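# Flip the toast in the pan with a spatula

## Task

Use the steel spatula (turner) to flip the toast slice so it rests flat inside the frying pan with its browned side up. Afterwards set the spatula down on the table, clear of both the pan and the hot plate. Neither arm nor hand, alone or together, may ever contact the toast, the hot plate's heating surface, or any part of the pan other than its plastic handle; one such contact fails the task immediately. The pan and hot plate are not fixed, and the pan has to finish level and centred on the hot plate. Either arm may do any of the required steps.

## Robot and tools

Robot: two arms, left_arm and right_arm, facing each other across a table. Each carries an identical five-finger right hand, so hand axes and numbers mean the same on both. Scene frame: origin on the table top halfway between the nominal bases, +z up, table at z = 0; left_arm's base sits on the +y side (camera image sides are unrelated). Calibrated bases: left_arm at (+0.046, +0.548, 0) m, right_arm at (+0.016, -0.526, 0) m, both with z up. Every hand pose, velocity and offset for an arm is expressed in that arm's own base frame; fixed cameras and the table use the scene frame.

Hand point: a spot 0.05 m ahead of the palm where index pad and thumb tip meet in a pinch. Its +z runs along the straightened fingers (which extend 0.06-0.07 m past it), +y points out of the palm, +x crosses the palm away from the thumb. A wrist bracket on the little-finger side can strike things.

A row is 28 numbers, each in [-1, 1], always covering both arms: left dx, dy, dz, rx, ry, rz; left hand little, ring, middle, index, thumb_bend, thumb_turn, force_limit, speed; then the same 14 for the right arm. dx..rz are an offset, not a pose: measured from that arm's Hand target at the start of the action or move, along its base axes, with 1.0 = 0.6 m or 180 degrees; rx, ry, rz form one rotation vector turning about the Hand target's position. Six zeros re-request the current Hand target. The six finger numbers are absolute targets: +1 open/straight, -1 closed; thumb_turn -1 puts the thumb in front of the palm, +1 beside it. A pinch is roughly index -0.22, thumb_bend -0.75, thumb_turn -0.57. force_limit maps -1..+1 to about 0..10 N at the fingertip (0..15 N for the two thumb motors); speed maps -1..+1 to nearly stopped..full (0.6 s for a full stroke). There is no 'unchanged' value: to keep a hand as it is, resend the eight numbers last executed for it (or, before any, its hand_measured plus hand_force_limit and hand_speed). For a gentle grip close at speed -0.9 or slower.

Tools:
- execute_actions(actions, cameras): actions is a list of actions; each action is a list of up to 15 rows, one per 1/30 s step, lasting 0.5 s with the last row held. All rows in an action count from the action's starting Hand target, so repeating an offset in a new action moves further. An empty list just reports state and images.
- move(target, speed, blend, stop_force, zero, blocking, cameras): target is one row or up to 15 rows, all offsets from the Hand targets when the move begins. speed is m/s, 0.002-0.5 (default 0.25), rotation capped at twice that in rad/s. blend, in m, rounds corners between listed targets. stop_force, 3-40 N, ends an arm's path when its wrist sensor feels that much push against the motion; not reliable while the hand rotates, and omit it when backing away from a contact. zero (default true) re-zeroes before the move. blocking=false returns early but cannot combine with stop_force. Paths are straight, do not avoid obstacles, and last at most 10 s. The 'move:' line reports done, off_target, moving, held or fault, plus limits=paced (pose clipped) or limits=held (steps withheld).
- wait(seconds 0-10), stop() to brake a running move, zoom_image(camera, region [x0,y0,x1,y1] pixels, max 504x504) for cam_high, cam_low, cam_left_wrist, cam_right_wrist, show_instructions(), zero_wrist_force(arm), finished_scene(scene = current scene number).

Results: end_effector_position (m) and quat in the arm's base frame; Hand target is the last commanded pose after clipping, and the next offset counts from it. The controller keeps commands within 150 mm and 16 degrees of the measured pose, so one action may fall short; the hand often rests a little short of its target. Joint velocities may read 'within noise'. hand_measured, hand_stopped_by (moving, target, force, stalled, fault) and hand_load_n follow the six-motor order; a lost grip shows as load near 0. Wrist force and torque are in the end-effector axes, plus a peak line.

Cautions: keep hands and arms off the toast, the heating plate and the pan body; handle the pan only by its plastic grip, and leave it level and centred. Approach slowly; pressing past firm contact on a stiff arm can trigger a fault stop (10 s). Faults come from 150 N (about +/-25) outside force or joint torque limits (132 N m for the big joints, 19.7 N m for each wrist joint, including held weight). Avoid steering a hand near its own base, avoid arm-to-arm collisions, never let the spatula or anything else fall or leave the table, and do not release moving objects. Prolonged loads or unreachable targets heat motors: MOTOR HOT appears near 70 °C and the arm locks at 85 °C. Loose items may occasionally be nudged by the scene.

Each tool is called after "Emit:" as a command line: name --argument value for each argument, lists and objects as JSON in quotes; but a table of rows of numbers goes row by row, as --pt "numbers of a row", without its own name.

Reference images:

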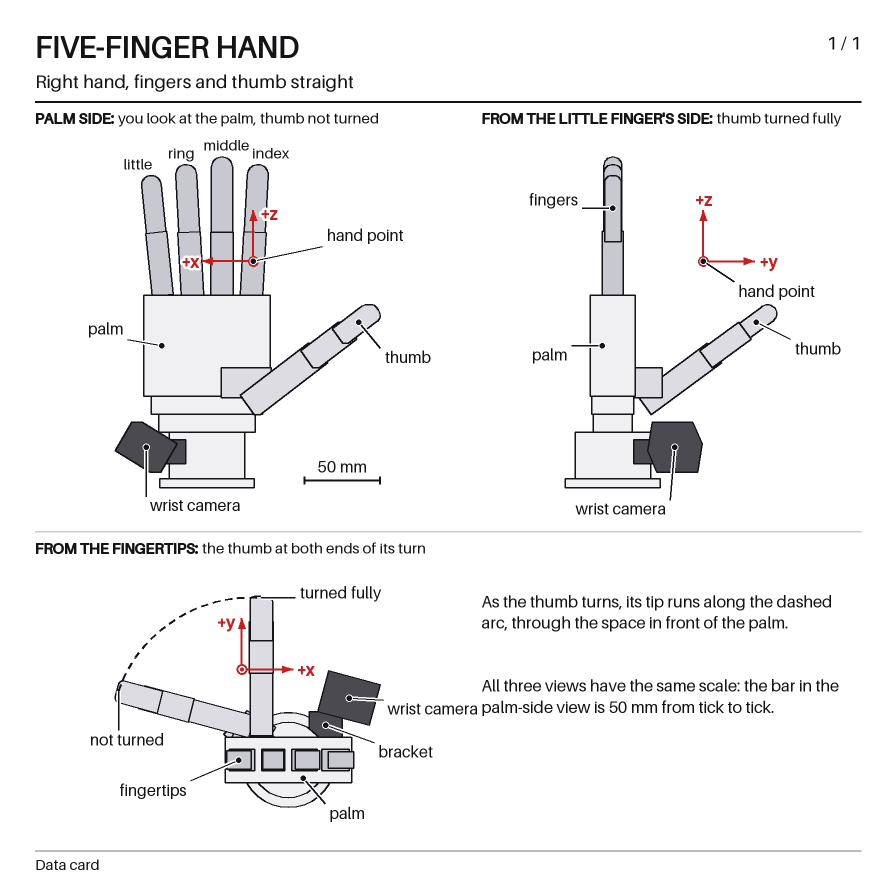

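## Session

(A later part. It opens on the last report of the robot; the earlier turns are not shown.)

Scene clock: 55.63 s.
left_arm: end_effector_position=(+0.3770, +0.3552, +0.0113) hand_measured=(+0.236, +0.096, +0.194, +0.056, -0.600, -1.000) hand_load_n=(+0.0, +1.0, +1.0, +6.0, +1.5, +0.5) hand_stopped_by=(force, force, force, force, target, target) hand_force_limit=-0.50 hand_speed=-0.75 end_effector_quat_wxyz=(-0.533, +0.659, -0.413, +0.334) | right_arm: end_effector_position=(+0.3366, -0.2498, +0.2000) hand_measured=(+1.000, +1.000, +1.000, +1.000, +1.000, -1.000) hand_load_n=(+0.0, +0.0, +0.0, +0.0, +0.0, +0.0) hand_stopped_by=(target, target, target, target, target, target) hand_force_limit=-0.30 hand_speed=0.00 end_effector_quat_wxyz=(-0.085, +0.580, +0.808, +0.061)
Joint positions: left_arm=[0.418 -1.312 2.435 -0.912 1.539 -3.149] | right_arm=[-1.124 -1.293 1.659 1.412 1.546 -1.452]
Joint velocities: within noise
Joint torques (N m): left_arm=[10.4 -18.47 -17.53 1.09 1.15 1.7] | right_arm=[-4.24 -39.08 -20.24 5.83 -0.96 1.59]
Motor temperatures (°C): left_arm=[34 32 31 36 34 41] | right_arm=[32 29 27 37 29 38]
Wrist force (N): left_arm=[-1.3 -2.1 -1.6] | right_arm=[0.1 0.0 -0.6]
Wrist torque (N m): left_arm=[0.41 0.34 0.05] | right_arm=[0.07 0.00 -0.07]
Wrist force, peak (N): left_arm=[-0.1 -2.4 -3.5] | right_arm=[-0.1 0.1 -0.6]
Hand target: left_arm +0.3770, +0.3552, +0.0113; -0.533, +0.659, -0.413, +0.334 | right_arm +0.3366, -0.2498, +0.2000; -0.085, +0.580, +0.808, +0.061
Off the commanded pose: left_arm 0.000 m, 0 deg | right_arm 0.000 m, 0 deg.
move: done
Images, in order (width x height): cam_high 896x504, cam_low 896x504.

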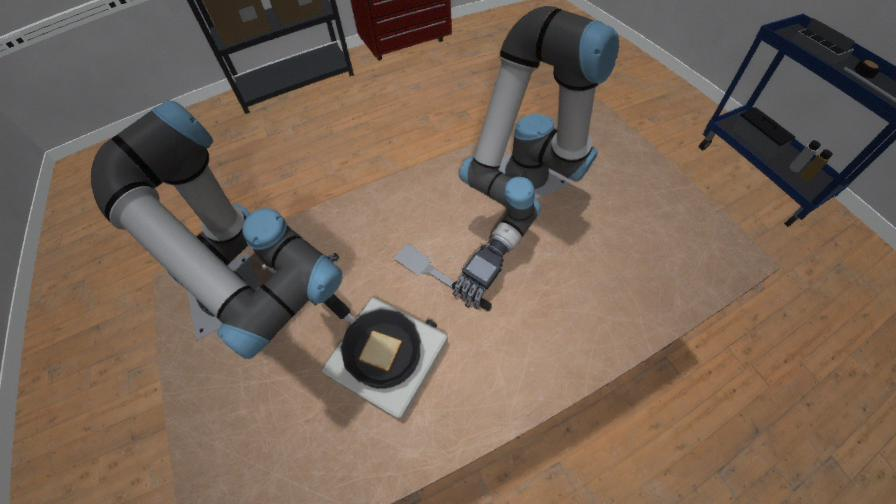

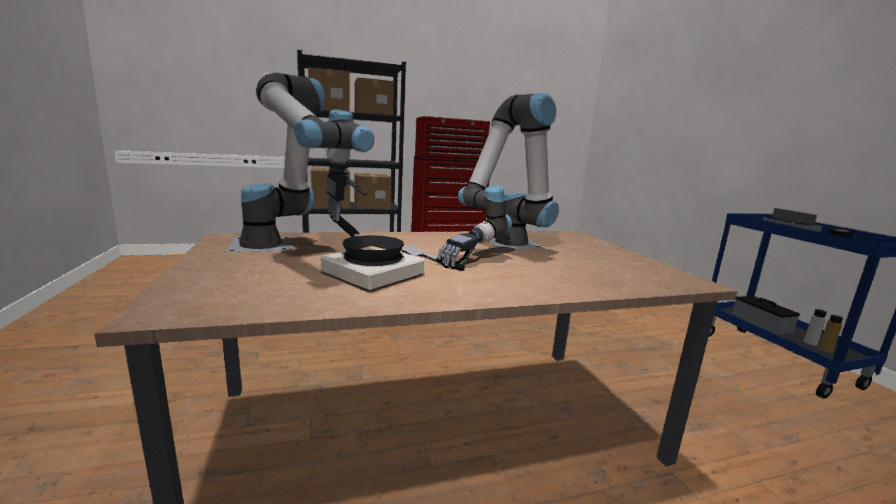

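Emit:
move --target '[0,0,0,0,0,0,-0.45,-0.45,-0.45,-0.45,-0.6,-1,0,-0.75,0,0,0,0,0,0,1,1,1,1,1,-1,-0.3,0]' --speed 0.02 --cameras '[]'

Emit:
move --target '[0,0,0.005,0,0,0,-0.5,-0.5,-0.5,-0.5,-0.6,-1,0.2,-0.75,0,0,0,0,0,0,1,1,1,1,1,-1,-0.3,0]' --speed 0.02 --cameras '["cam_low","cam_high"]'

Emit:
zoom_image --camera "cam_high" --region '[440, 260, 500, 330]'

Emit:
zoom_image --camera "cam_low" --region '[400, 220, 480, 280]'

Scene clock: 57.23 s.
left_arm: end_effector_position=(+0.3770, +0.3552, +0.0113) hand_measured=(+0.058, +0.084, +0.168, +0.056, -0.598, -1.000) hand_load_n=(+4.5, +0.0, +3.5, +6.0, +4.5, +3.5) hand_stopped_by=(force, force, force, force, target, target) hand_force_limit=0.00 hand_speed=-0.75 end_effector_quat_wxyz=(-0.533, +0.659, -0.413, +0.334) | right_arm: end_effector_position=(+0.3366, -0.2498, +0.2000) hand_measured=(+1.000, +1.000, +1.000, +1.000, +1.000, -1.000) hand_load_n=(+0.0, +0.0, +0.0, +0.5, +0.0, +0.0) hand_stopped_by=(target, target, target, target, target, target) hand_force_limit=-0.30 hand_speed=0.00 end_effector_quat_wxyz=(-0.085, +0.580, +0.808, +0.061)
Joint positions: left_arm=[0.418 -1.312 2.435 -0.912 1.539 -3.149] | right_arm=[-1.124 -1.293 1.659 1.412 1.546 -1.452]
Joint velocities: within noise
Joint torques (N m): left_arm=[9.51 -18.67 -7.7 1.16 0.82 1.59] | right_arm=[-3.18 -38.48 -19.07 5.65 -0.96 1.4]
Motor temperatures (°C): left_arm=[34 32 31 36 34 41] | right_arm=[32 29 27 37 29 38]
Wrist force (N): left_arm=[-0.5 -2.5 -2.4] | right_arm=[0.2 0.0 -0.4]
Wrist torque (N m): left_arm=[0.41 0.28 -0.16] | right_arm=[0.06 -0.01 -0.07]
Wrist force, peak (N): left_arm=[-0.6 -3.1 -1.7] | right_arm=[0.1 -0.1 -0.6]
Hand target: left_arm +0.3770, +0.3552, +0.0113; -0.533, +0.659, -0.413, +0.334 | right_arm +0.3366, -0.2498, +0.2000; -0.085, +0.580, +0.808, +0.061
Off the commanded pose: left_arm 0.000 m, 0 deg | right_arm 0.000 m, 0 deg.
move: done
No camera images: "cameras" was empty.

Scene clock: 57.93 s.
left_arm: end_effector_position=(+0.3770, +0.3552, +0.0144) hand_measured=(+0.046, +0.046, +0.046, +0.056, -0.594, -1.000) hand_load_n=(+1.0, +5.5, +7.5, +4.0, +9.0, +5.0) hand_stopped_by=(force, force, force, force, target, target) hand_force_limit=0.20 hand_speed=-0.75 end_effector_quat_wxyz=(-0.533, +0.659, -0.413, +0.334) | right_arm: end_effector_position=(+0.3366, -0.2498, +0.2000) hand_measured=(+1.000, +1.000, +1.000, +1.000, +1.000, -1.000) hand_load_n=(+0.0, +0.0, +0.0, +0.0, +0.0, +0.0) hand_stopped_by=(target, target, target, target, target, target) hand_force_limit=-0.30 hand_speed=0.00 end_effector_quat_wxyz=(-0.085, +0.580, +0.808, +0.061)
Joint positions: left_arm=[0.418 -1.322 2.433 -0.901 1.539 -3.149] | right_arm=[-1.124 -1.293 1.659 1.412 1.546 -1.452]
Joint velocities: within noise
Joint torques (N m): left_arm=[10.76 -19.96 -21.65 -1.05 0.92 1.88] | right_arm=[-4.04 -37.31 -18.18 5.46 -0.72 1.36]
Motor temperatures (°C): left_arm=[34 32 31 36 34 41] | right_arm=[32 29 27 37 29 38]
Wrist force (N): left_arm=[-0.4 0.1 -0.5] | right_arm=[0.1 0.0 -0.3]
Wrist torque (N m): left_arm=[0.47 0.16 0.19] | right_arm=[0.06 0.00 -0.07]
Wrist force, peak (N): left_arm=[-0.6 -2.1 -2.3] | right_arm=[-0.1 -0.2 -0.5]
Hand target: left_arm +0.3770, +0.3552, +0.0143; -0.533, +0.659, -0.413, +0.334 | right_arm +0.3366, -0.2498, +0.2000; -0.085, +0.580, +0.808, +0.061
Off the commanded pose: left_arm 0.000 m, 0 deg | right_arm 0.000 m, 0 deg.
move: done
Images, in order (width x height): cam_high 896x504, cam_low 896x504.

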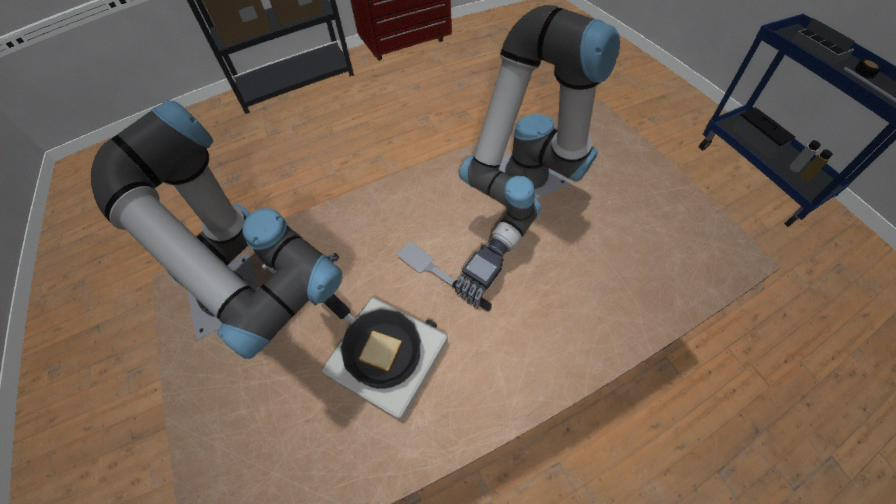

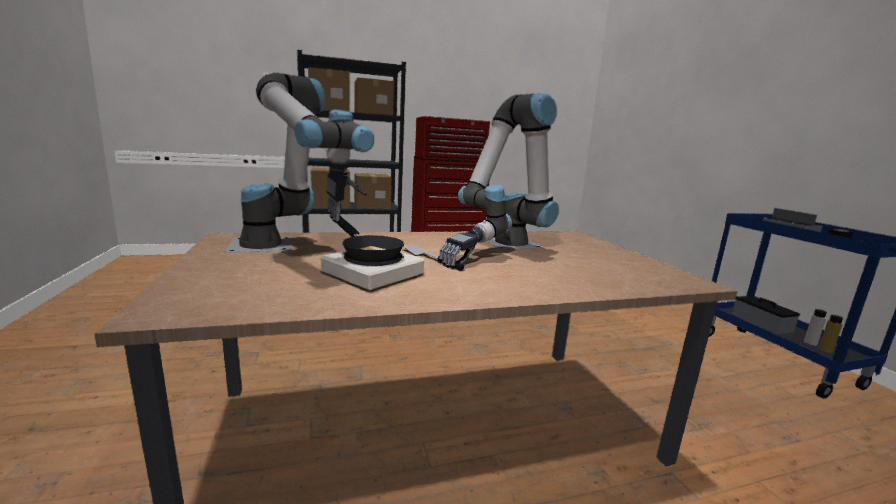

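Scaled by 7.200 from the camera's 896x504 image, which has a finer 1280x720 frame.

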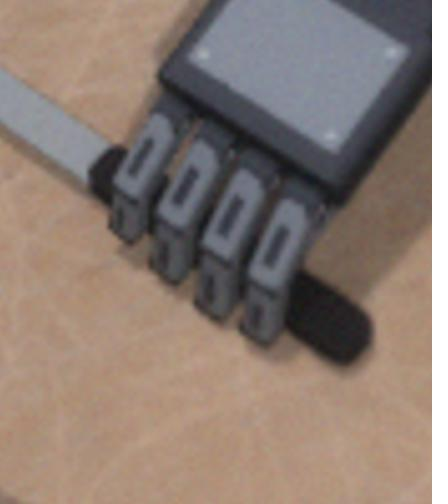

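Scaled by 6.300 from the camera's 896x504 image, which has a finer 1280x720 frame.

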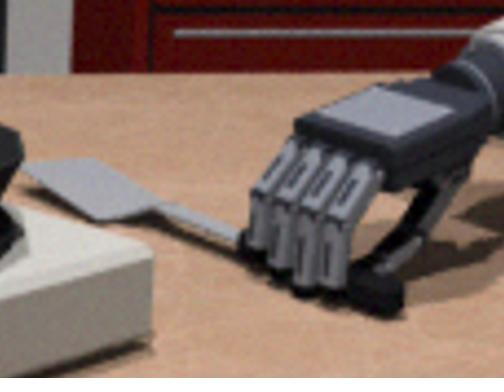

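Emit:
move --target '[0,0,0.005,0,0,0,-0.55,-0.55,-0.55,-0.55,-0.65,-1,0.7,-0.75,0,0,0,0,0,0,1,1,1,1,1,-1,-0.3,0]' --speed 0.02 --cameras '[]'

Emit:
move --target '[0,0,0.12,0,0,0,-0.6,-0.6,-0.6,-0.6,-0.7,-1,0.7,-0.75,0,0,0,0,0,0,1,1,1,1,1,-1,-0.3,0]' --speed 0.06 --cameras '["cam_low","cam_high"]'

Emit:
zoom_image --camera "cam_high" --region '[390, 210, 510, 330]'

Emit:
zoom_image --camera "cam_low" --region '[380, 190, 480, 270]'

Scene clock: 59.77 s.
left_arm: end_effector_position=(+0.3770, +0.3552, +0.0174) hand_measured=(-0.018, +0.022, +0.036, +0.038, -0.592, -1.000) hand_load_n=(+7.0, +2.0, +4.0, +12.5, +16.0, +9.5) hand_stopped_by=(force, force, force, force, force, target) hand_force_limit=0.70 hand_speed=-0.75 end_effector_quat_wxyz=(-0.533, +0.659, -0.413, +0.334) | right_arm: end_effector_position=(+0.3366, -0.2498, +0.2000) hand_measured=(+1.000, +1.000, +1.000, +1.000, +1.000, -1.000) hand_load_n=(+0.0, +0.0, +0.0, +0.0, +0.0, +0.0) hand_stopped_by=(target, target, target, target, target, target) hand_force_limit=-0.30 hand_speed=0.00 end_effector_quat_wxyz=(-0.085, +0.580, +0.808, +0.061)
Joint positions: left_arm=[0.418 -1.332 2.432 -0.889 1.539 -3.149] | right_arm=[-1.124 -1.293 1.659 1.412 1.546 -1.452]
Joint velocities: within noise
Joint torques (N m): left_arm=[9.97 -21.66 -25.29 -2.02 1.11 1.92] | right_arm=[-3.81 -36.73 -17.1 5.39 -0.78 1.15]
Motor temperatures (°C): left_arm=[34 32 31 36 34 41] | right_arm=[32 29 27 37 29 38]
Wrist force (N): left_arm=[-0.2 4.2 -2.5] | right_arm=[0.2 0.0 -0.3]
Wrist torque (N m): left_arm=[0.38 0.18 0.33] | right_arm=[0.07 -0.02 -0.06]
Wrist force, peak (N): left_arm=[-0.2 4.2 -2.5] | right_arm=[0.1 0.0 -0.6]
Hand target: left_arm +0.3770, +0.3552, +0.0173; -0.533, +0.659, -0.413, +0.334 | right_arm +0.3366, -0.2498, +0.2000; -0.085, +0.580, +0.808, +0.061
Off the commanded pose: left_arm 0.000 m, 0 deg | right_arm 0.000 m, 0 deg.
move: done
No camera images: "cameras" was empty.

Scene clock: 61.37 s.
left_arm: end_effector_position=(+0.3771, +0.3553, +0.0894) hand_measured=(-0.058, -0.004, +0.024, +0.038, -0.590, -1.000) hand_load_n=(+8.0, +6.5, +6.0, +13.0, +20.0, +13.0) hand_stopped_by=(force, force, force, force, force, target) hand_force_limit=0.70 hand_speed=-0.75 end_effector_quat_wxyz=(-0.533, +0.659, -0.413, +0.334) | right_arm: end_effector_position=(+0.3366, -0.2498, +0.2000) hand_measured=(+1.000, +1.000, +1.000, +1.000, +1.000, -1.000) hand_load_n=(+0.0, +0.0, +0.0, +0.0, +0.0, +0.0) hand_stopped_by=(target, target, target, target, target, target) hand_force_limit=-0.30 hand_speed=0.00 end_effector_quat_wxyz=(-0.085, +0.580, +0.808, +0.061)
Joint positions: left_arm=[0.418 -1.538 2.368 -0.619 1.54 -3.149] | right_arm=[-1.124 -1.293 1.659 1.412 1.546 -1.452]
Joint velocities: within noise
Joint torques (N m): left_arm=[2.69 -23.29 -8.6 -2.29 -0.61 0.82] | right_arm=[-3.66 -37.43 -17.82 5.24 -0.72 1.36]
Motor temperatures (°C): left_arm=[34 32 31 36 34 41] | right_arm=[32 29 27 37 29 38]
Wrist force (N): left_arm=[-0.6 4.1 -2.4] | right_arm=[0.0 0.0 -0.5]
Wrist torque (N m): left_arm=[0.35 0.24 0.35] | right_arm=[0.06 0.02 -0.08]
Wrist force, peak (N): left_arm=[-0.5 5.0 -2.2] | right_arm=[0.1 0.2 -0.6]
Hand target: left_arm +0.3770, +0.3552, +0.0893; -0.533, +0.659, -0.413, +0.334 | right_arm +0.3366, -0.2498, +0.2000; -0.085, +0.580, +0.808, +0.061
Off the commanded pose: left_arm 0.000 m, 0 deg | right_arm 0.000 m, 0 deg.
move: done
Images, in order (width x height): cam_high 896x504, cam_low 896x504.

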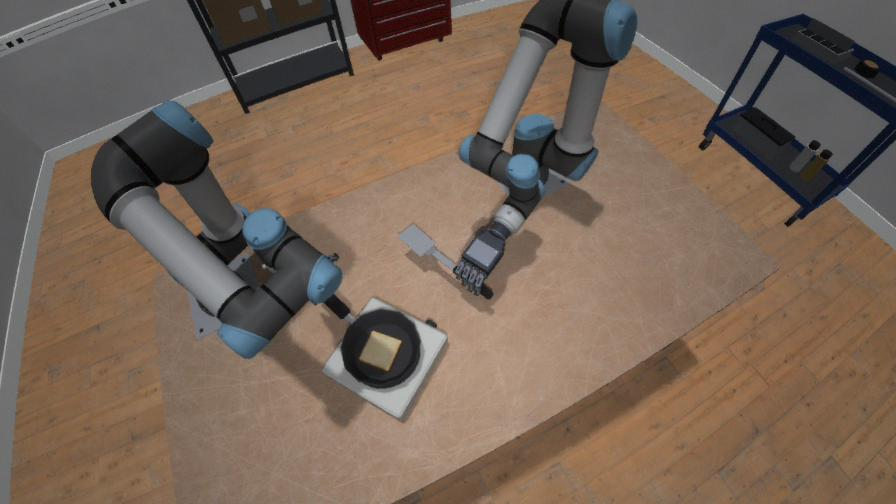

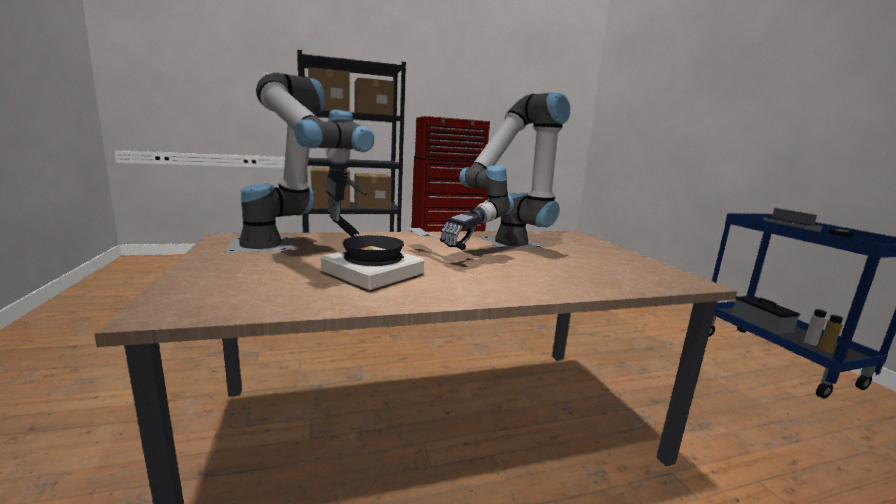

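Scaled by 4.200 from the camera's 896x504 image, which has a finer 1280x720 frame.

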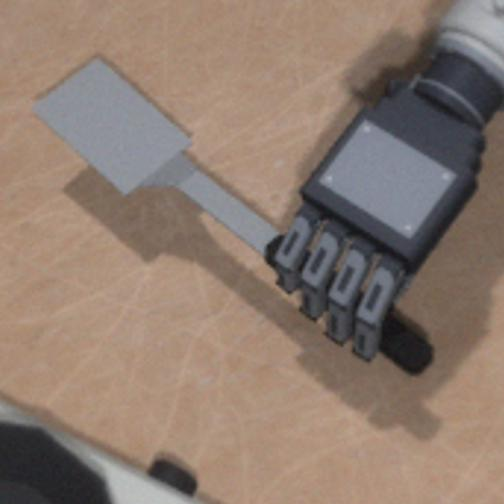

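Scaled by 5.040 from the camera's 896x504 image, which has a finer 1280x720 frame.

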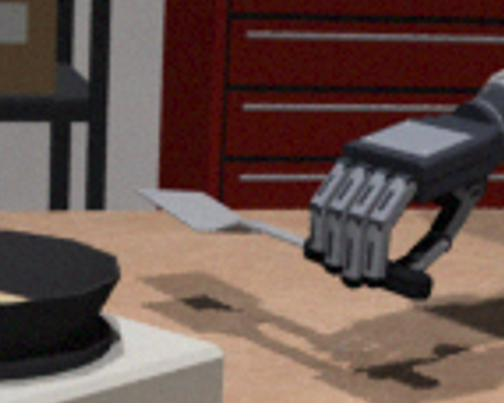

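Emit:
zoom_image --camera "cam_low" --region '[400, 215, 440, 245]'

Emit:
zoom_image --camera "cam_high" --region '[390, 215, 440, 260]'

Scaled by 12.600 from the camera's 896x504 image, which has a finer 1280x720 frame.

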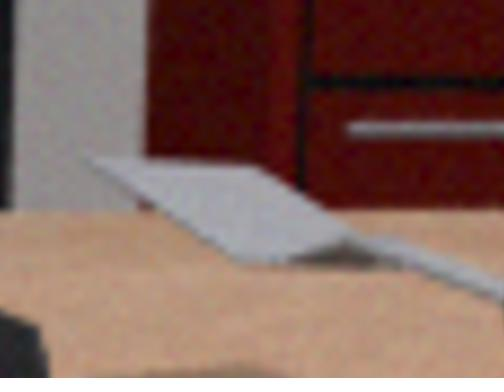

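Scaled by 10.080 from the camera's 896x504 image, which has a finer 1280x720 frame.

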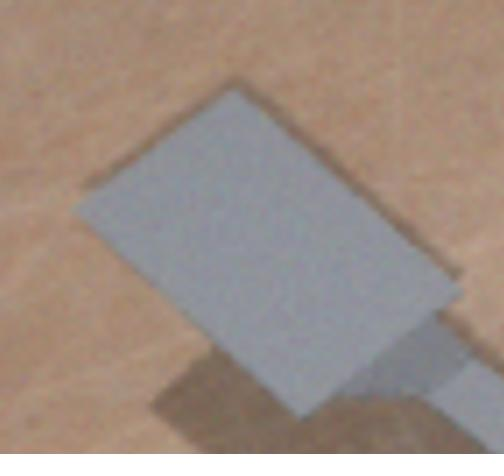

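Emit:
move --target '[0,0,0.15,0,0,0,-0.6,-0.6,-0.6,-0.6,-0.7,-1,0.7,-0.75,0,0,-0.1,0,0,0,1,1,1,1,1,-1,-0.3,0]' --speed 0.08 --cameras '["cam_low","cam_high","cam_left_wrist"]'

Emit:
zoom_image --camera "cam_low" --region '[310, 170, 400, 260]'

Scene clock: 75.20 s.
left_arm: end_effector_position=(+0.3771, +0.3553, +0.1794) hand_measured=(-0.058, -0.004, +0.024, +0.038, -0.590, -1.000) hand_load_n=(+8.0, +6.5, +6.0, +13.0, +19.5, +13.0) hand_stopped_by=(force, force, force, force, force, target) hand_force_limit=0.70 hand_speed=-0.75 end_effector_quat_wxyz=(-0.533, +0.659, -0.413, +0.334) | right_arm: end_effector_position=(+0.3366, -0.2498, +0.1400) hand_measured=(+1.000, +1.000, +1.000, +1.000, +1.000, -1.000) hand_load_n=(+0.0, +0.0, +0.0, +0.0, +0.0, +0.0) hand_stopped_by=(target, target, target, target, target, target) hand_force_limit=-0.30 hand_speed=0.00 end_effector_quat_wxyz=(-0.085, +0.580, +0.808, +0.061)
Joint positions: left_arm=[0.418 -1.716 2.237 -0.31 1.539 -3.149] | right_arm=[-1.124 -1.232 1.746 1.265 1.546 -1.452]
Joint velocities: within noise
Joint torques (N m): left_arm=[0.84 -18.24 -14.44 -1.04 -1.06 0.71] | right_arm=[-3.87 -40.75 -28.02 7.09 0.05 0.96]
Motor temperatures (°C): left_arm=[34 32 31 36 34 41] | right_arm=[32 29 27 37 29 38]
Wrist force (N): left_arm=[-0.3 4.4 -2.3] | right_arm=[0.5 0.1 -0.6]
Wrist torque (N m): left_arm=[0.40 0.18 0.39] | right_arm=[0.09 -0.05 -0.03]
Wrist force, peak (N): left_arm=[-0.5 5.4 -2.2] | right_arm=[0.4 0.1 -1.1]
Hand target: left_arm +0.3770, +0.3552, +0.1793; -0.533, +0.659, -0.413, +0.334 | right_arm +0.3366, -0.2498, +0.1400; -0.085, +0.580, +0.808, +0.061
Off the commanded pose: left_arm 0.000 m, 0 deg | right_arm 0.000 m, 0 deg.
move: done
camera_calibration:
cam_left_wrist: T_world_to_cam=[[-0.0914537, -0.310675, -0.946106, 0.316825], [-0.86785, 0.49078, -0.0772695, 0.16217], [0.488336, 0.814012, -0.314503, -0.305306], [0, 0, 0, 1]] pos_world=[0.318806, 0.267363, 0.216261]
Images, in order (width x height): cam_high 896x504, cam_low 896x504, cam_left_wrist 896x504.

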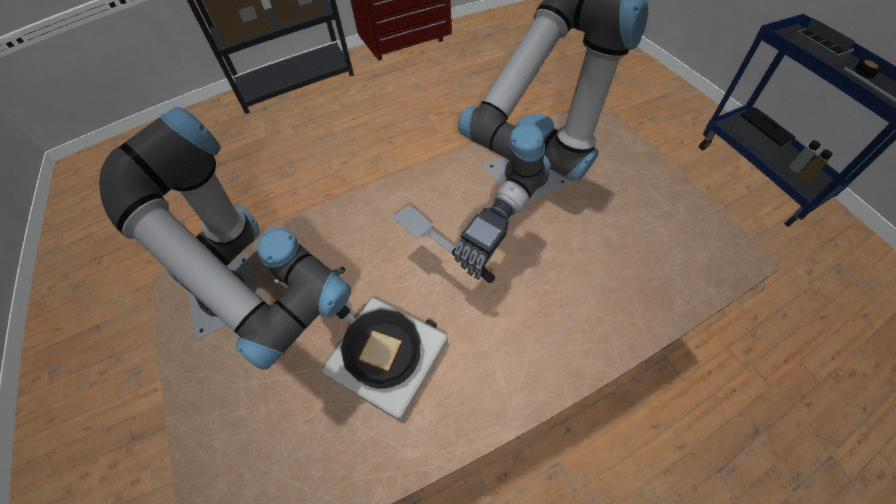

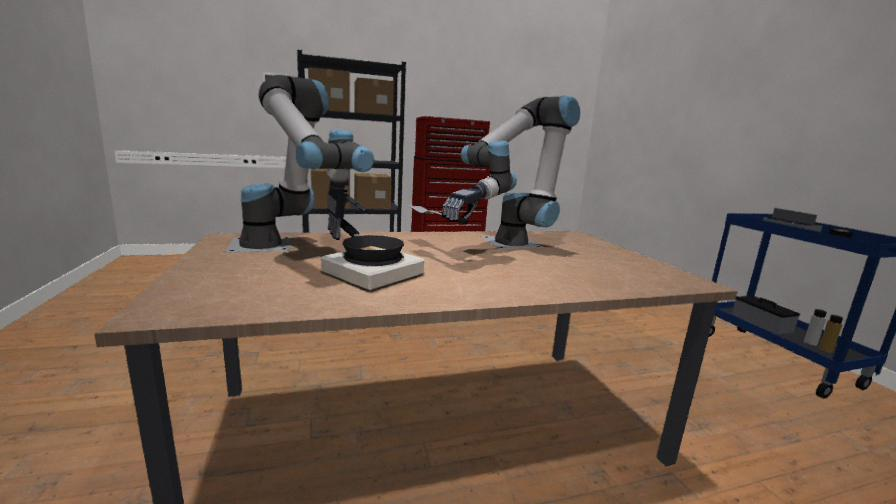

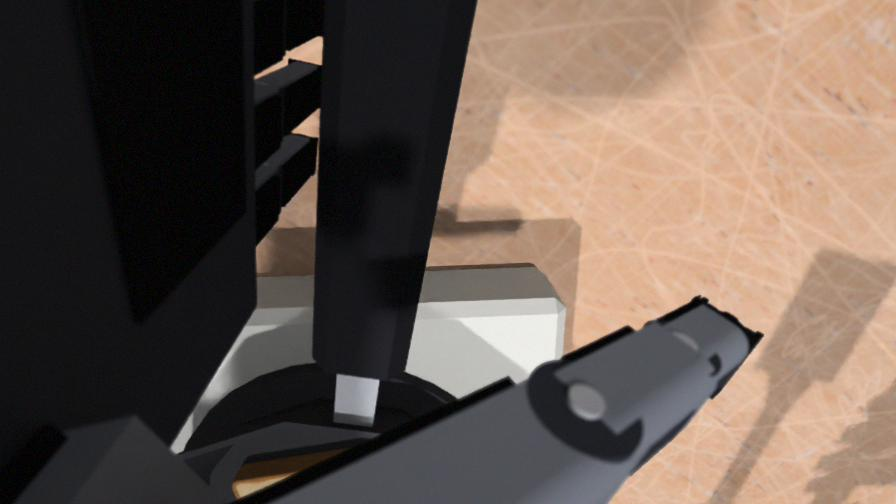

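Scaled by 5.600 from the camera's 896x504 image, which has a finer 1280x720 frame.

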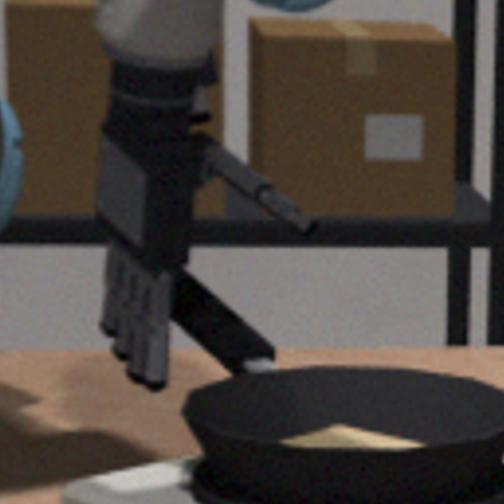

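Emit:
move --target '[0,0,0,0,0,0,-0.6,-0.6,-0.6,-0.6,-0.7,-1,0.7,-0.75,0,0,-0.0838,0,0,0,1,1,1,1,1,-1,-0.3,0]' --speed 0.04 --stop_force 7 --cameras '["cam_low","cam_high","cam_left_wrist"]'

Emit:
zoom_image --camera "cam_low" --region '[310, 170, 400, 260]'

Emit:
zoom_image --camera "cam_high" --region '[300, 240, 460, 420]'

Scene clock: 82.07 s.
left_arm: end_effector_position=(+0.3770, +0.3552, +0.1793) hand_measured=(-0.058, -0.004, +0.024, +0.038, -0.590, -1.000) hand_load_n=(+8.5, +6.5, +6.0, +13.0, +19.5, +13.0) hand_stopped_by=(force, force, force, force, force, target) hand_force_limit=0.70 hand_speed=-0.75 end_effector_quat_wxyz=(-0.533, +0.659, -0.413, +0.334) | right_arm: end_effector_position=(+0.3366, -0.2498, +0.0898) hand_measured=(+1.000, +1.000, +1.000, +1.000, +1.000, -1.000) hand_load_n=(+0.0, +0.0, +0.5, +0.0, +0.0, +0.0) hand_stopped_by=(target, target, target, target, target, target) hand_force_limit=-0.30 hand_speed=0.00 end_effector_quat_wxyz=(-0.085, +0.580, +0.808, +0.061)
Joint positions: left_arm=[0.418 -1.716 2.237 -0.31 1.539 -3.149] | right_arm=[-1.124 -1.167 1.802 1.143 1.546 -1.452]
Joint velocities: within noise
Joint torques (N m): left_arm=[-10.38 -19.7 -16.37 -1.53 -1.13 -2.16] | right_arm=[1 -43.25 -25.68 7.2 0.37 0.15]
Motor temperatures (°C): left_arm=[34 32 31 36 34 41] | right_arm=[31 29 27 37 29 38]
Wrist force (N): left_arm=[-0.4 4.2 -2.3] | right_arm=[0.6 -0.2 -0.3]
Wrist torque (N m): left_arm=[0.37 0.19 0.38] | right_arm=[0.05 -0.04 -0.03]
Wrist force, peak (N): left_arm=[-0.3 4.8 -2.2] | right_arm=[0.5 0.1 -1.0]
Hand target: left_arm +0.3770, +0.3552, +0.1793; -0.533, +0.659, -0.413, +0.334 | right_arm +0.3366, -0.2498, +0.0898; -0.085, +0.580, +0.808, +0.061
Off the commanded pose: left_arm 0.000 m, 0 deg | right_arm 0.000 m, 0 deg.
move: done
camera_calibration:
cam_left_wrist: T_world_to_cam=[[-0.0916364, -0.310792, -0.94605, 0.316846], [-0.867838, 0.490816, -0.0771801, 0.162128], [0.488323, 0.813946, -0.314694, -0.305201], [0, 0, 0, 1]] pos_world=[0.318773, 0.267316, 0.21622]
Images, in order (width x height): cam_high 896x504, cam_low 896x504, cam_left_wrist 896x504.

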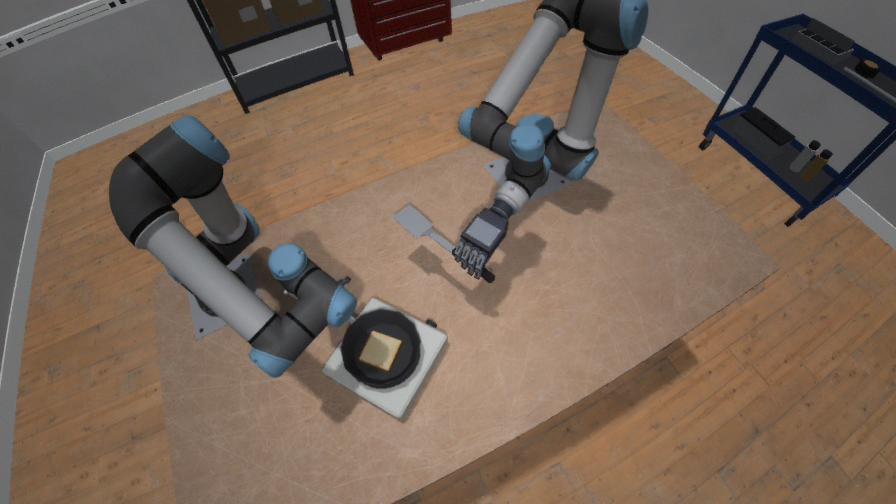

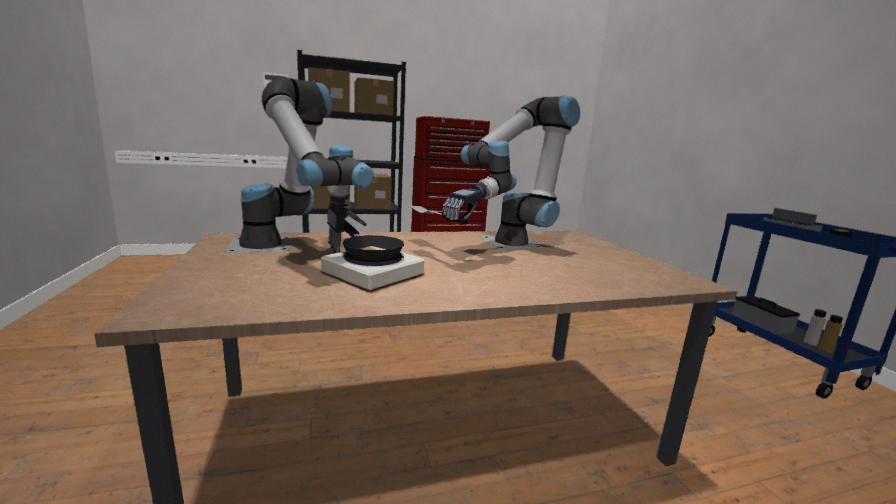

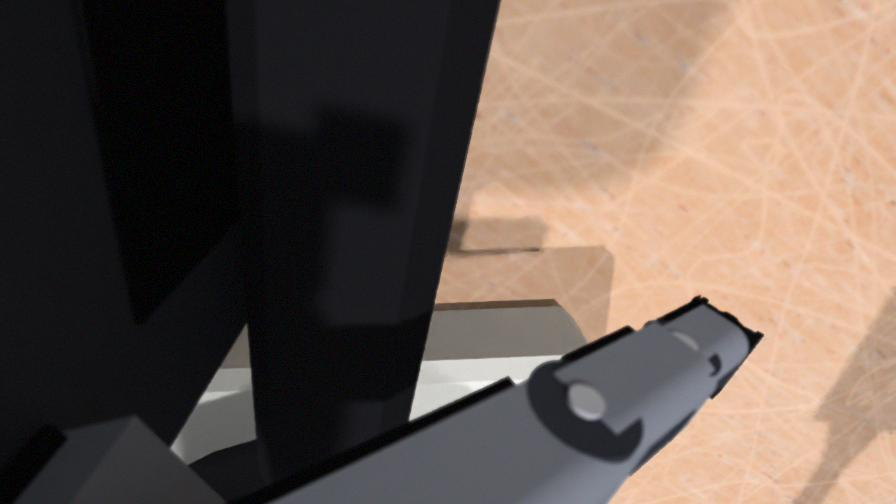

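Scaled by 5.600 from the camera's 896x504 image, which has a finer 1280x720 frame.

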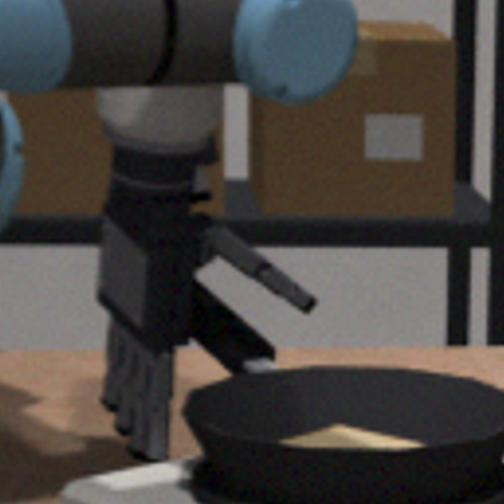

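Scaled by 2.800 from the camera's 896x504 image, which has a finer 1280x720 frame.

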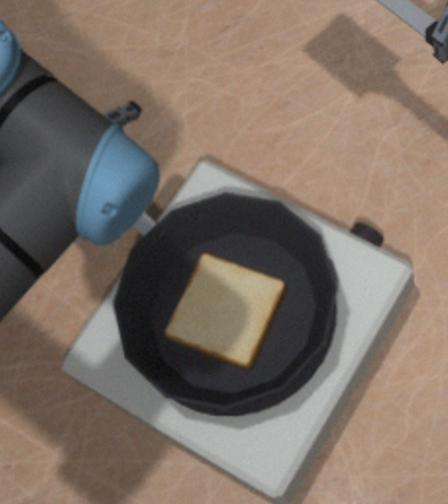

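Emit:
move --target '[0,0,0,0,0,0,-0.6,-0.6,-0.6,-0.6,-0.7,-1,0.7,-0.75,0,0,0,0,0,0,-1,-1,-1,-1,1,-1,-0.5,-0.6]' --speed 0.04 --cameras '["cam_low","cam_high"]'

Emit:
move --target '[0,0,0,0,0,0,-0.6,-0.6,-0.6,-0.6,-0.7,-1,0.7,-0.75,0,0,0,0,0,0,-0.98,-0.98,-0.98,-0.98,1,-1,0.3,-0.6]' --speed 0.04 --cameras '["cam_low","cam_high"]'

Emit:
zoom_image --camera "cam_low" --region '[310, 170, 430, 290]'

Emit:
zoom_image --camera "cam_high" --region '[320, 290, 450, 420]'

Scene clock: 86.57 s.
left_arm: end_effector_position=(+0.3770, +0.3552, +0.1793) hand_measured=(-0.058, -0.004, +0.024, +0.038, -0.590, -1.000) hand_load_n=(+8.0, +6.0, +6.0, +13.0, +20.0, +13.0) hand_stopped_by=(force, force, force, force, force, target) hand_force_limit=0.70 hand_speed=-0.75 end_effector_quat_wxyz=(-0.533, +0.659, -0.413, +0.334) | right_arm: end_effector_position=(+0.3366, -0.2498, +0.0898) hand_measured=(-0.752, -0.730, -0.708, -0.686, +1.000, -1.000) hand_load_n=(+2.5, +2.0, +0.5, +0.0, +0.0, +0.0) hand_stopped_by=(force, force, force, force, target, target) hand_force_limit=-0.50 hand_speed=-0.60 end_effector_quat_wxyz=(-0.085, +0.580, +0.808, +0.061)
Joint positions: left_arm=[0.418 -1.716 2.237 -0.31 1.539 -3.149] | right_arm=[-1.124 -1.167 1.802 1.143 1.546 -1.452]
Joint velocities: within noise
Joint torques (N m): left_arm=[-9.13 -20.91 -15.29 -2.82 -1.15 -1.86] | right_arm=[4.44 -41.46 -19.78 5.96 0.63 -0.2]
Motor temperatures (°C): left_arm=[34 32 31 36 34 41] | right_arm=[31 29 27 37 29 38]
Wrist force (N): left_arm=[-0.5 4.5 -2.0] | right_arm=[0.7 0.2 1.3]
Wrist torque (N m): left_arm=[0.38 0.20 0.38] | right_arm=[0.04 -0.11 -0.13]
Wrist force, peak (N): left_arm=[-0.4 4.5 -2.5] | right_arm=[0.2 0.9 2.2]
Hand target: left_arm +0.3770, +0.3552, +0.1793; -0.533, +0.659, -0.413, +0.334 | right_arm +0.3366, -0.2498, +0.0898; -0.085, +0.580, +0.808, +0.061
Off the commanded pose: left_arm 0.000 m, 0 deg | right_arm 0.000 m, 0 deg.
move: done
Images, in order (width x height): cam_high 896x504, cam_low 896x504.

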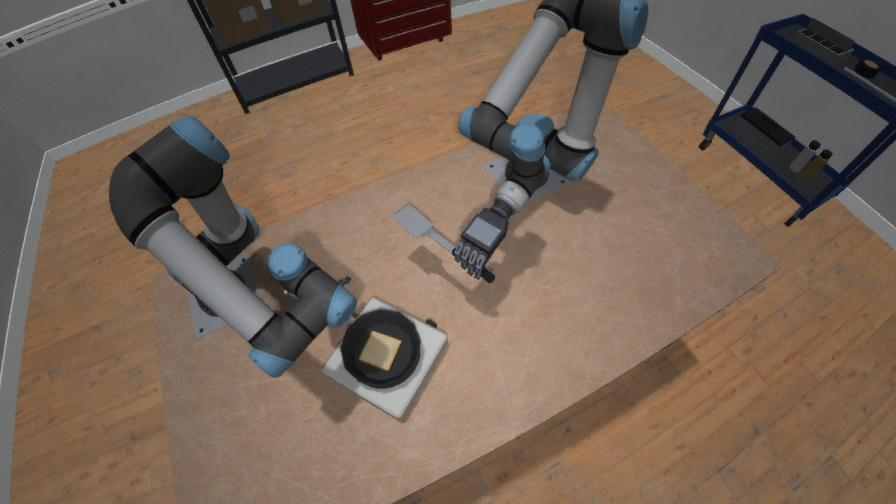

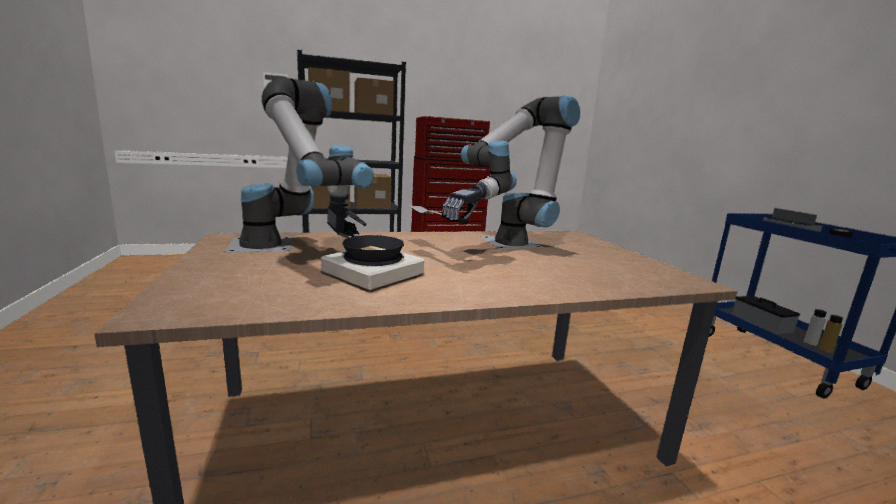

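Scene clock: 87.27 s.
left_arm: end_effector_position=(+0.3770, +0.3552, +0.1793) hand_measured=(-0.058, -0.004, +0.024, +0.038, -0.590, -1.000) hand_load_n=(+8.0, +6.0, +6.0, +13.0, +20.0, +13.5) hand_stopped_by=(force, force, force, force, force, target) hand_force_limit=0.70 hand_speed=-0.75 end_effector_quat_wxyz=(-0.533, +0.659, -0.413, +0.334) | right_arm: end_effector_position=(+0.3366, -0.2498, +0.0898) hand_measured=(-0.794, -0.750, -0.794, -0.792, +1.000, -1.000) hand_load_n=(+0.0, +0.0, +6.0, +11.0, -0.5, +0.0) hand_stopped_by=(force, force, force, force, target, target) hand_force_limit=0.30 hand_speed=-0.60 end_effector_quat_wxyz=(-0.085, +0.580, +0.808, +0.061)
Joint positions: left_arm=[0.418 -1.716 2.237 -0.31 1.539 -3.149] | right_arm=[-1.124 -1.167 1.802 1.143 1.546 -1.452]
Joint velocities: within noise
Joint torques (N m): left_arm=[-11.02 -19.27 -15.82 -3.03 -1.09 -1.95] | right_arm=[3.71 -42.4 -18.61 5.85 -0.09 -0.2]
Motor temperatures (°C): left_arm=[34 32 31 36 34 41] | right_arm=[31 29 27 37 29 38]
Wrist force (N): left_arm=[-0.5 4.2 -2.1] | right_arm=[-0.2 -0.2 1.9]
Wrist torque (N m): left_arm=[0.35 0.21 0.37] | right_arm=[0.06 0.03 0.01]
Wrist force, peak (N): left_arm=[-0.5 4.4 -2.3] | right_arm=[-0.3 1.5 2.2]
Hand target: left_arm +0.3770, +0.3552, +0.1793; -0.533, +0.659, -0.413, +0.334 | right_arm +0.3366, -0.2498, +0.0898; -0.085, +0.580, +0.808, +0.061
Off the commanded pose: left_arm 0.000 m, 0 deg | right_arm 0.000 m, 0 deg.
move: done
Images, in order (width x height): cam_high 896x504, cam_low 896x504.

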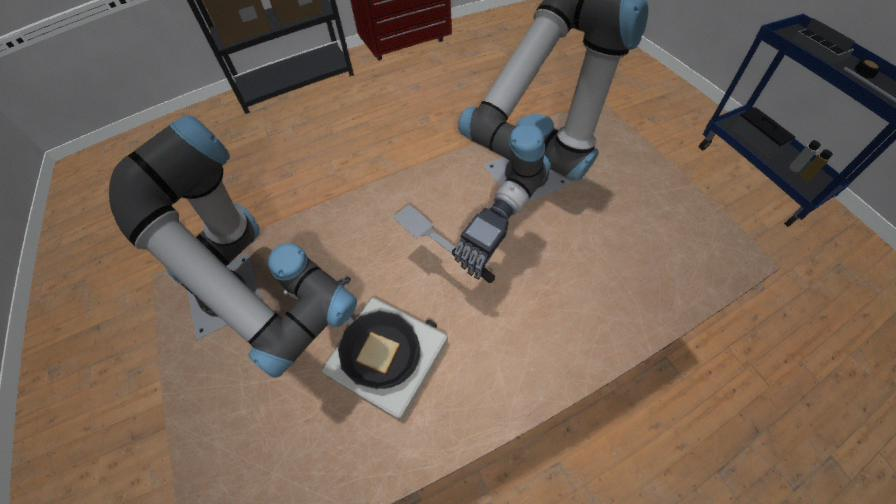

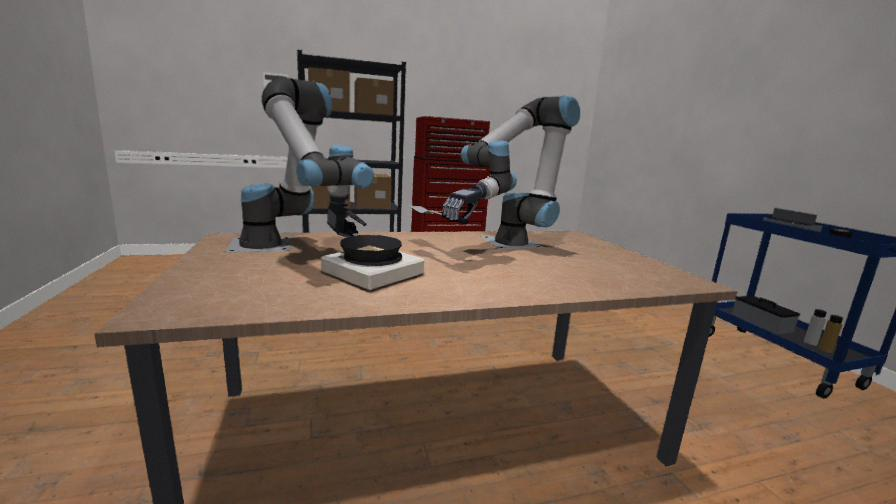

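Scaled by 4.200 from the camera's 896x504 image, which has a finer 1280x720 frame.

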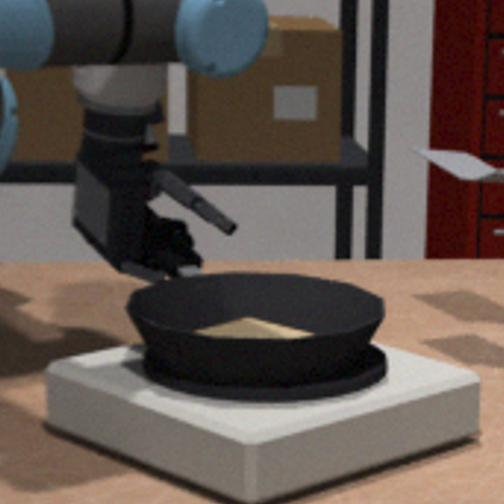

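Scaled by 3.877 from the camera's 896x504 image, which has a finer 1280x720 frame.

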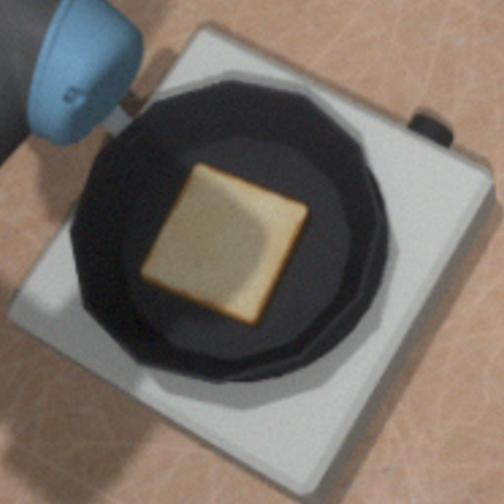

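Emit:
move --pt "0.0307 0.1685 0.3678 0 0 0 -0.6 -0.6 -0.6 -0.6 -0.7 -1 0.7 -0.75 0.0153 0.0077 0 0 0 0 -0.98 -0.98 -0.98 -0.98 1 -1 0.3 -0.6" --pt "0.113 0.3357 0.4512 0.2586 0.1561 0.1182 -0.6 -0.6 -0.6 -0.6 -0.7 -1 0.7 -0.75 0.0153 0.0077 0 0 0 0 -0.98 -0.98 -0.98 -0.98 1 -1 0.3 -0.6" --pt "0.2372 0.3212 0.4095 0.2586 0.1561 0.1182 -0.6 -0.6 -0.6 -0.6 -0.7 -1 0.7 -0.75 0.0153 0.0077 0 0 0 0 -0.98 -0.98 -0.98 -0.98 1 -1 0.3 -0.6" --blend 0.03 --speed 0.18 --cameras '["cam_low","cam_high"]'

Emit:
zoom_image --camera "cam_low" --region '[310, 130, 470, 290]'

Emit:
zoom_image --camera "cam_high" --region '[320, 240, 500, 420]'

Scene clock: 101.83 s.
left_arm: end_effector_position=(+0.5193, +0.5479, +0.4251) hand_measured=(-0.058, -0.004, +0.024, +0.038, -0.590, -1.000) hand_load_n=(+8.5, +6.5, +6.0, +13.0, +19.5, +13.0) hand_stopped_by=(force, force, force, force, force, target) hand_force_limit=0.70 hand_speed=-0.75 end_effector_quat_wxyz=(+0.684, -0.520, +0.499, +0.118) | right_arm: end_effector_position=(+0.3458, -0.2452, +0.0898) hand_measured=(-0.794, -0.750, -0.794, -0.792, +1.000, -1.000) hand_load_n=(+0.0, +0.0, +6.0, +10.5, -0.5, +0.0) hand_stopped_by=(force, force, force, force, target, target) hand_force_limit=0.30 hand_speed=-0.60 end_effector_quat_wxyz=(-0.085, +0.580, +0.808, +0.061)
Joint positions: left_arm=[0.355 -1.269 1.328 -0.014 0.95 -2.233] | right_arm=[-1.097 -1.16 1.792 1.146 1.541 -1.426]
Joint velocities: within noise
Joint torques (N m): left_arm=[7.52 -36.74 -22.01 -1.63 0.31 -1.37] | right_arm=[-2.46 -38.12 -13.02 5.21 0.19 -0.98]
Motor temperatures (°C): left_arm=[34 32 31 36 34 41] | right_arm=[31 29 27 37 29 38]
Wrist force (N): left_arm=[3.9 1.8 -2.7] | right_arm=[-0.3 -1.3 1.7]
Wrist torque (N m): left_arm=[0.17 0.02 0.30] | right_arm=[0.06 -0.05 0.25]
Wrist force, peak (N): left_arm=[0.7 6.1 -2.5] | right_arm=[-0.2 -1.4 2.1]
Hand target: left_arm +0.5194, +0.5479, +0.4250; +0.684, -0.520, +0.499, +0.118 | right_arm +0.3458, -0.2452, +0.0898; -0.085, +0.580, +0.808, +0.061
Off the commanded pose: left_arm 0.000 m, 0 deg | right_arm 0.000 m, 0 deg.
move: done
Images, in order (width x height): cam_high 896x504, cam_low 896x504.

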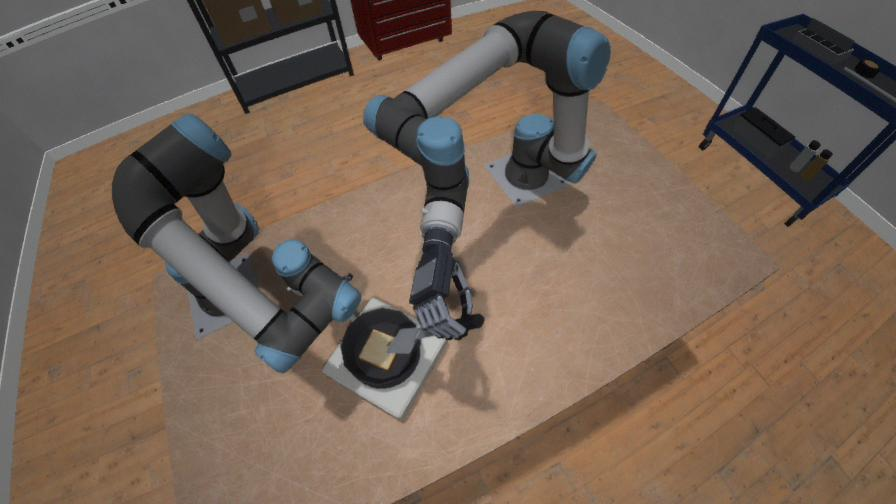

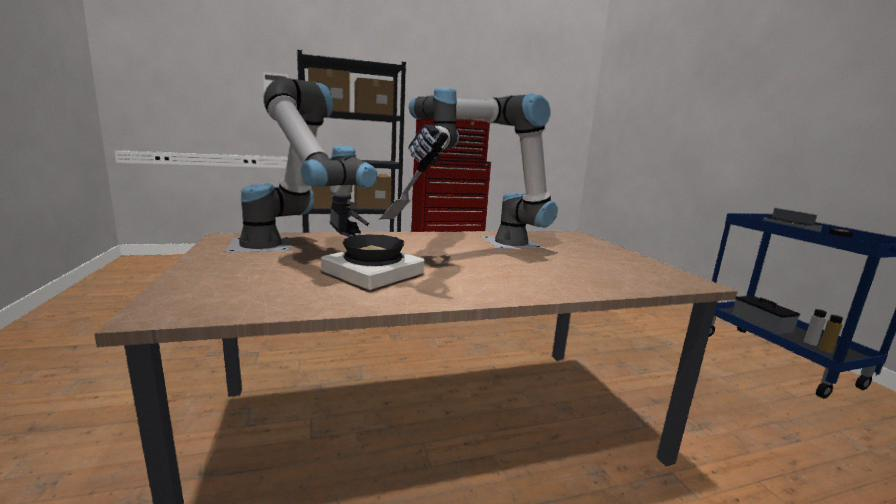

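Scaled by 3.150 from the camera's 896x504 image, which has a finer 1280x720 frame.

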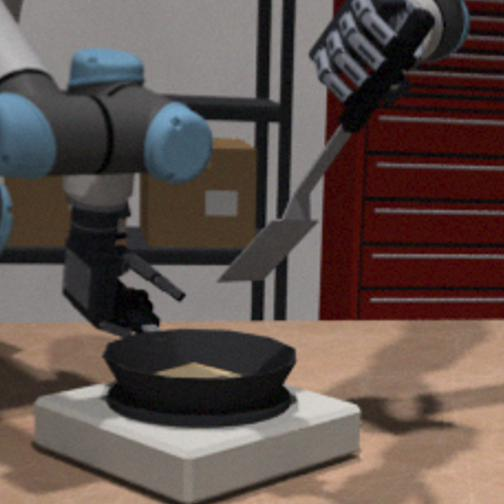

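Scaled by 2.800 from the camera's 896x504 image, which has a finer 1280x720 frame.

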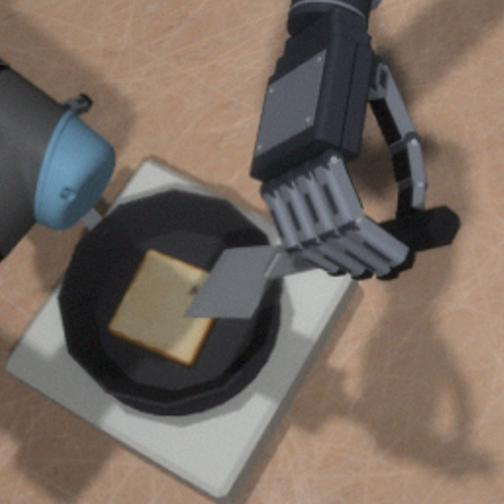

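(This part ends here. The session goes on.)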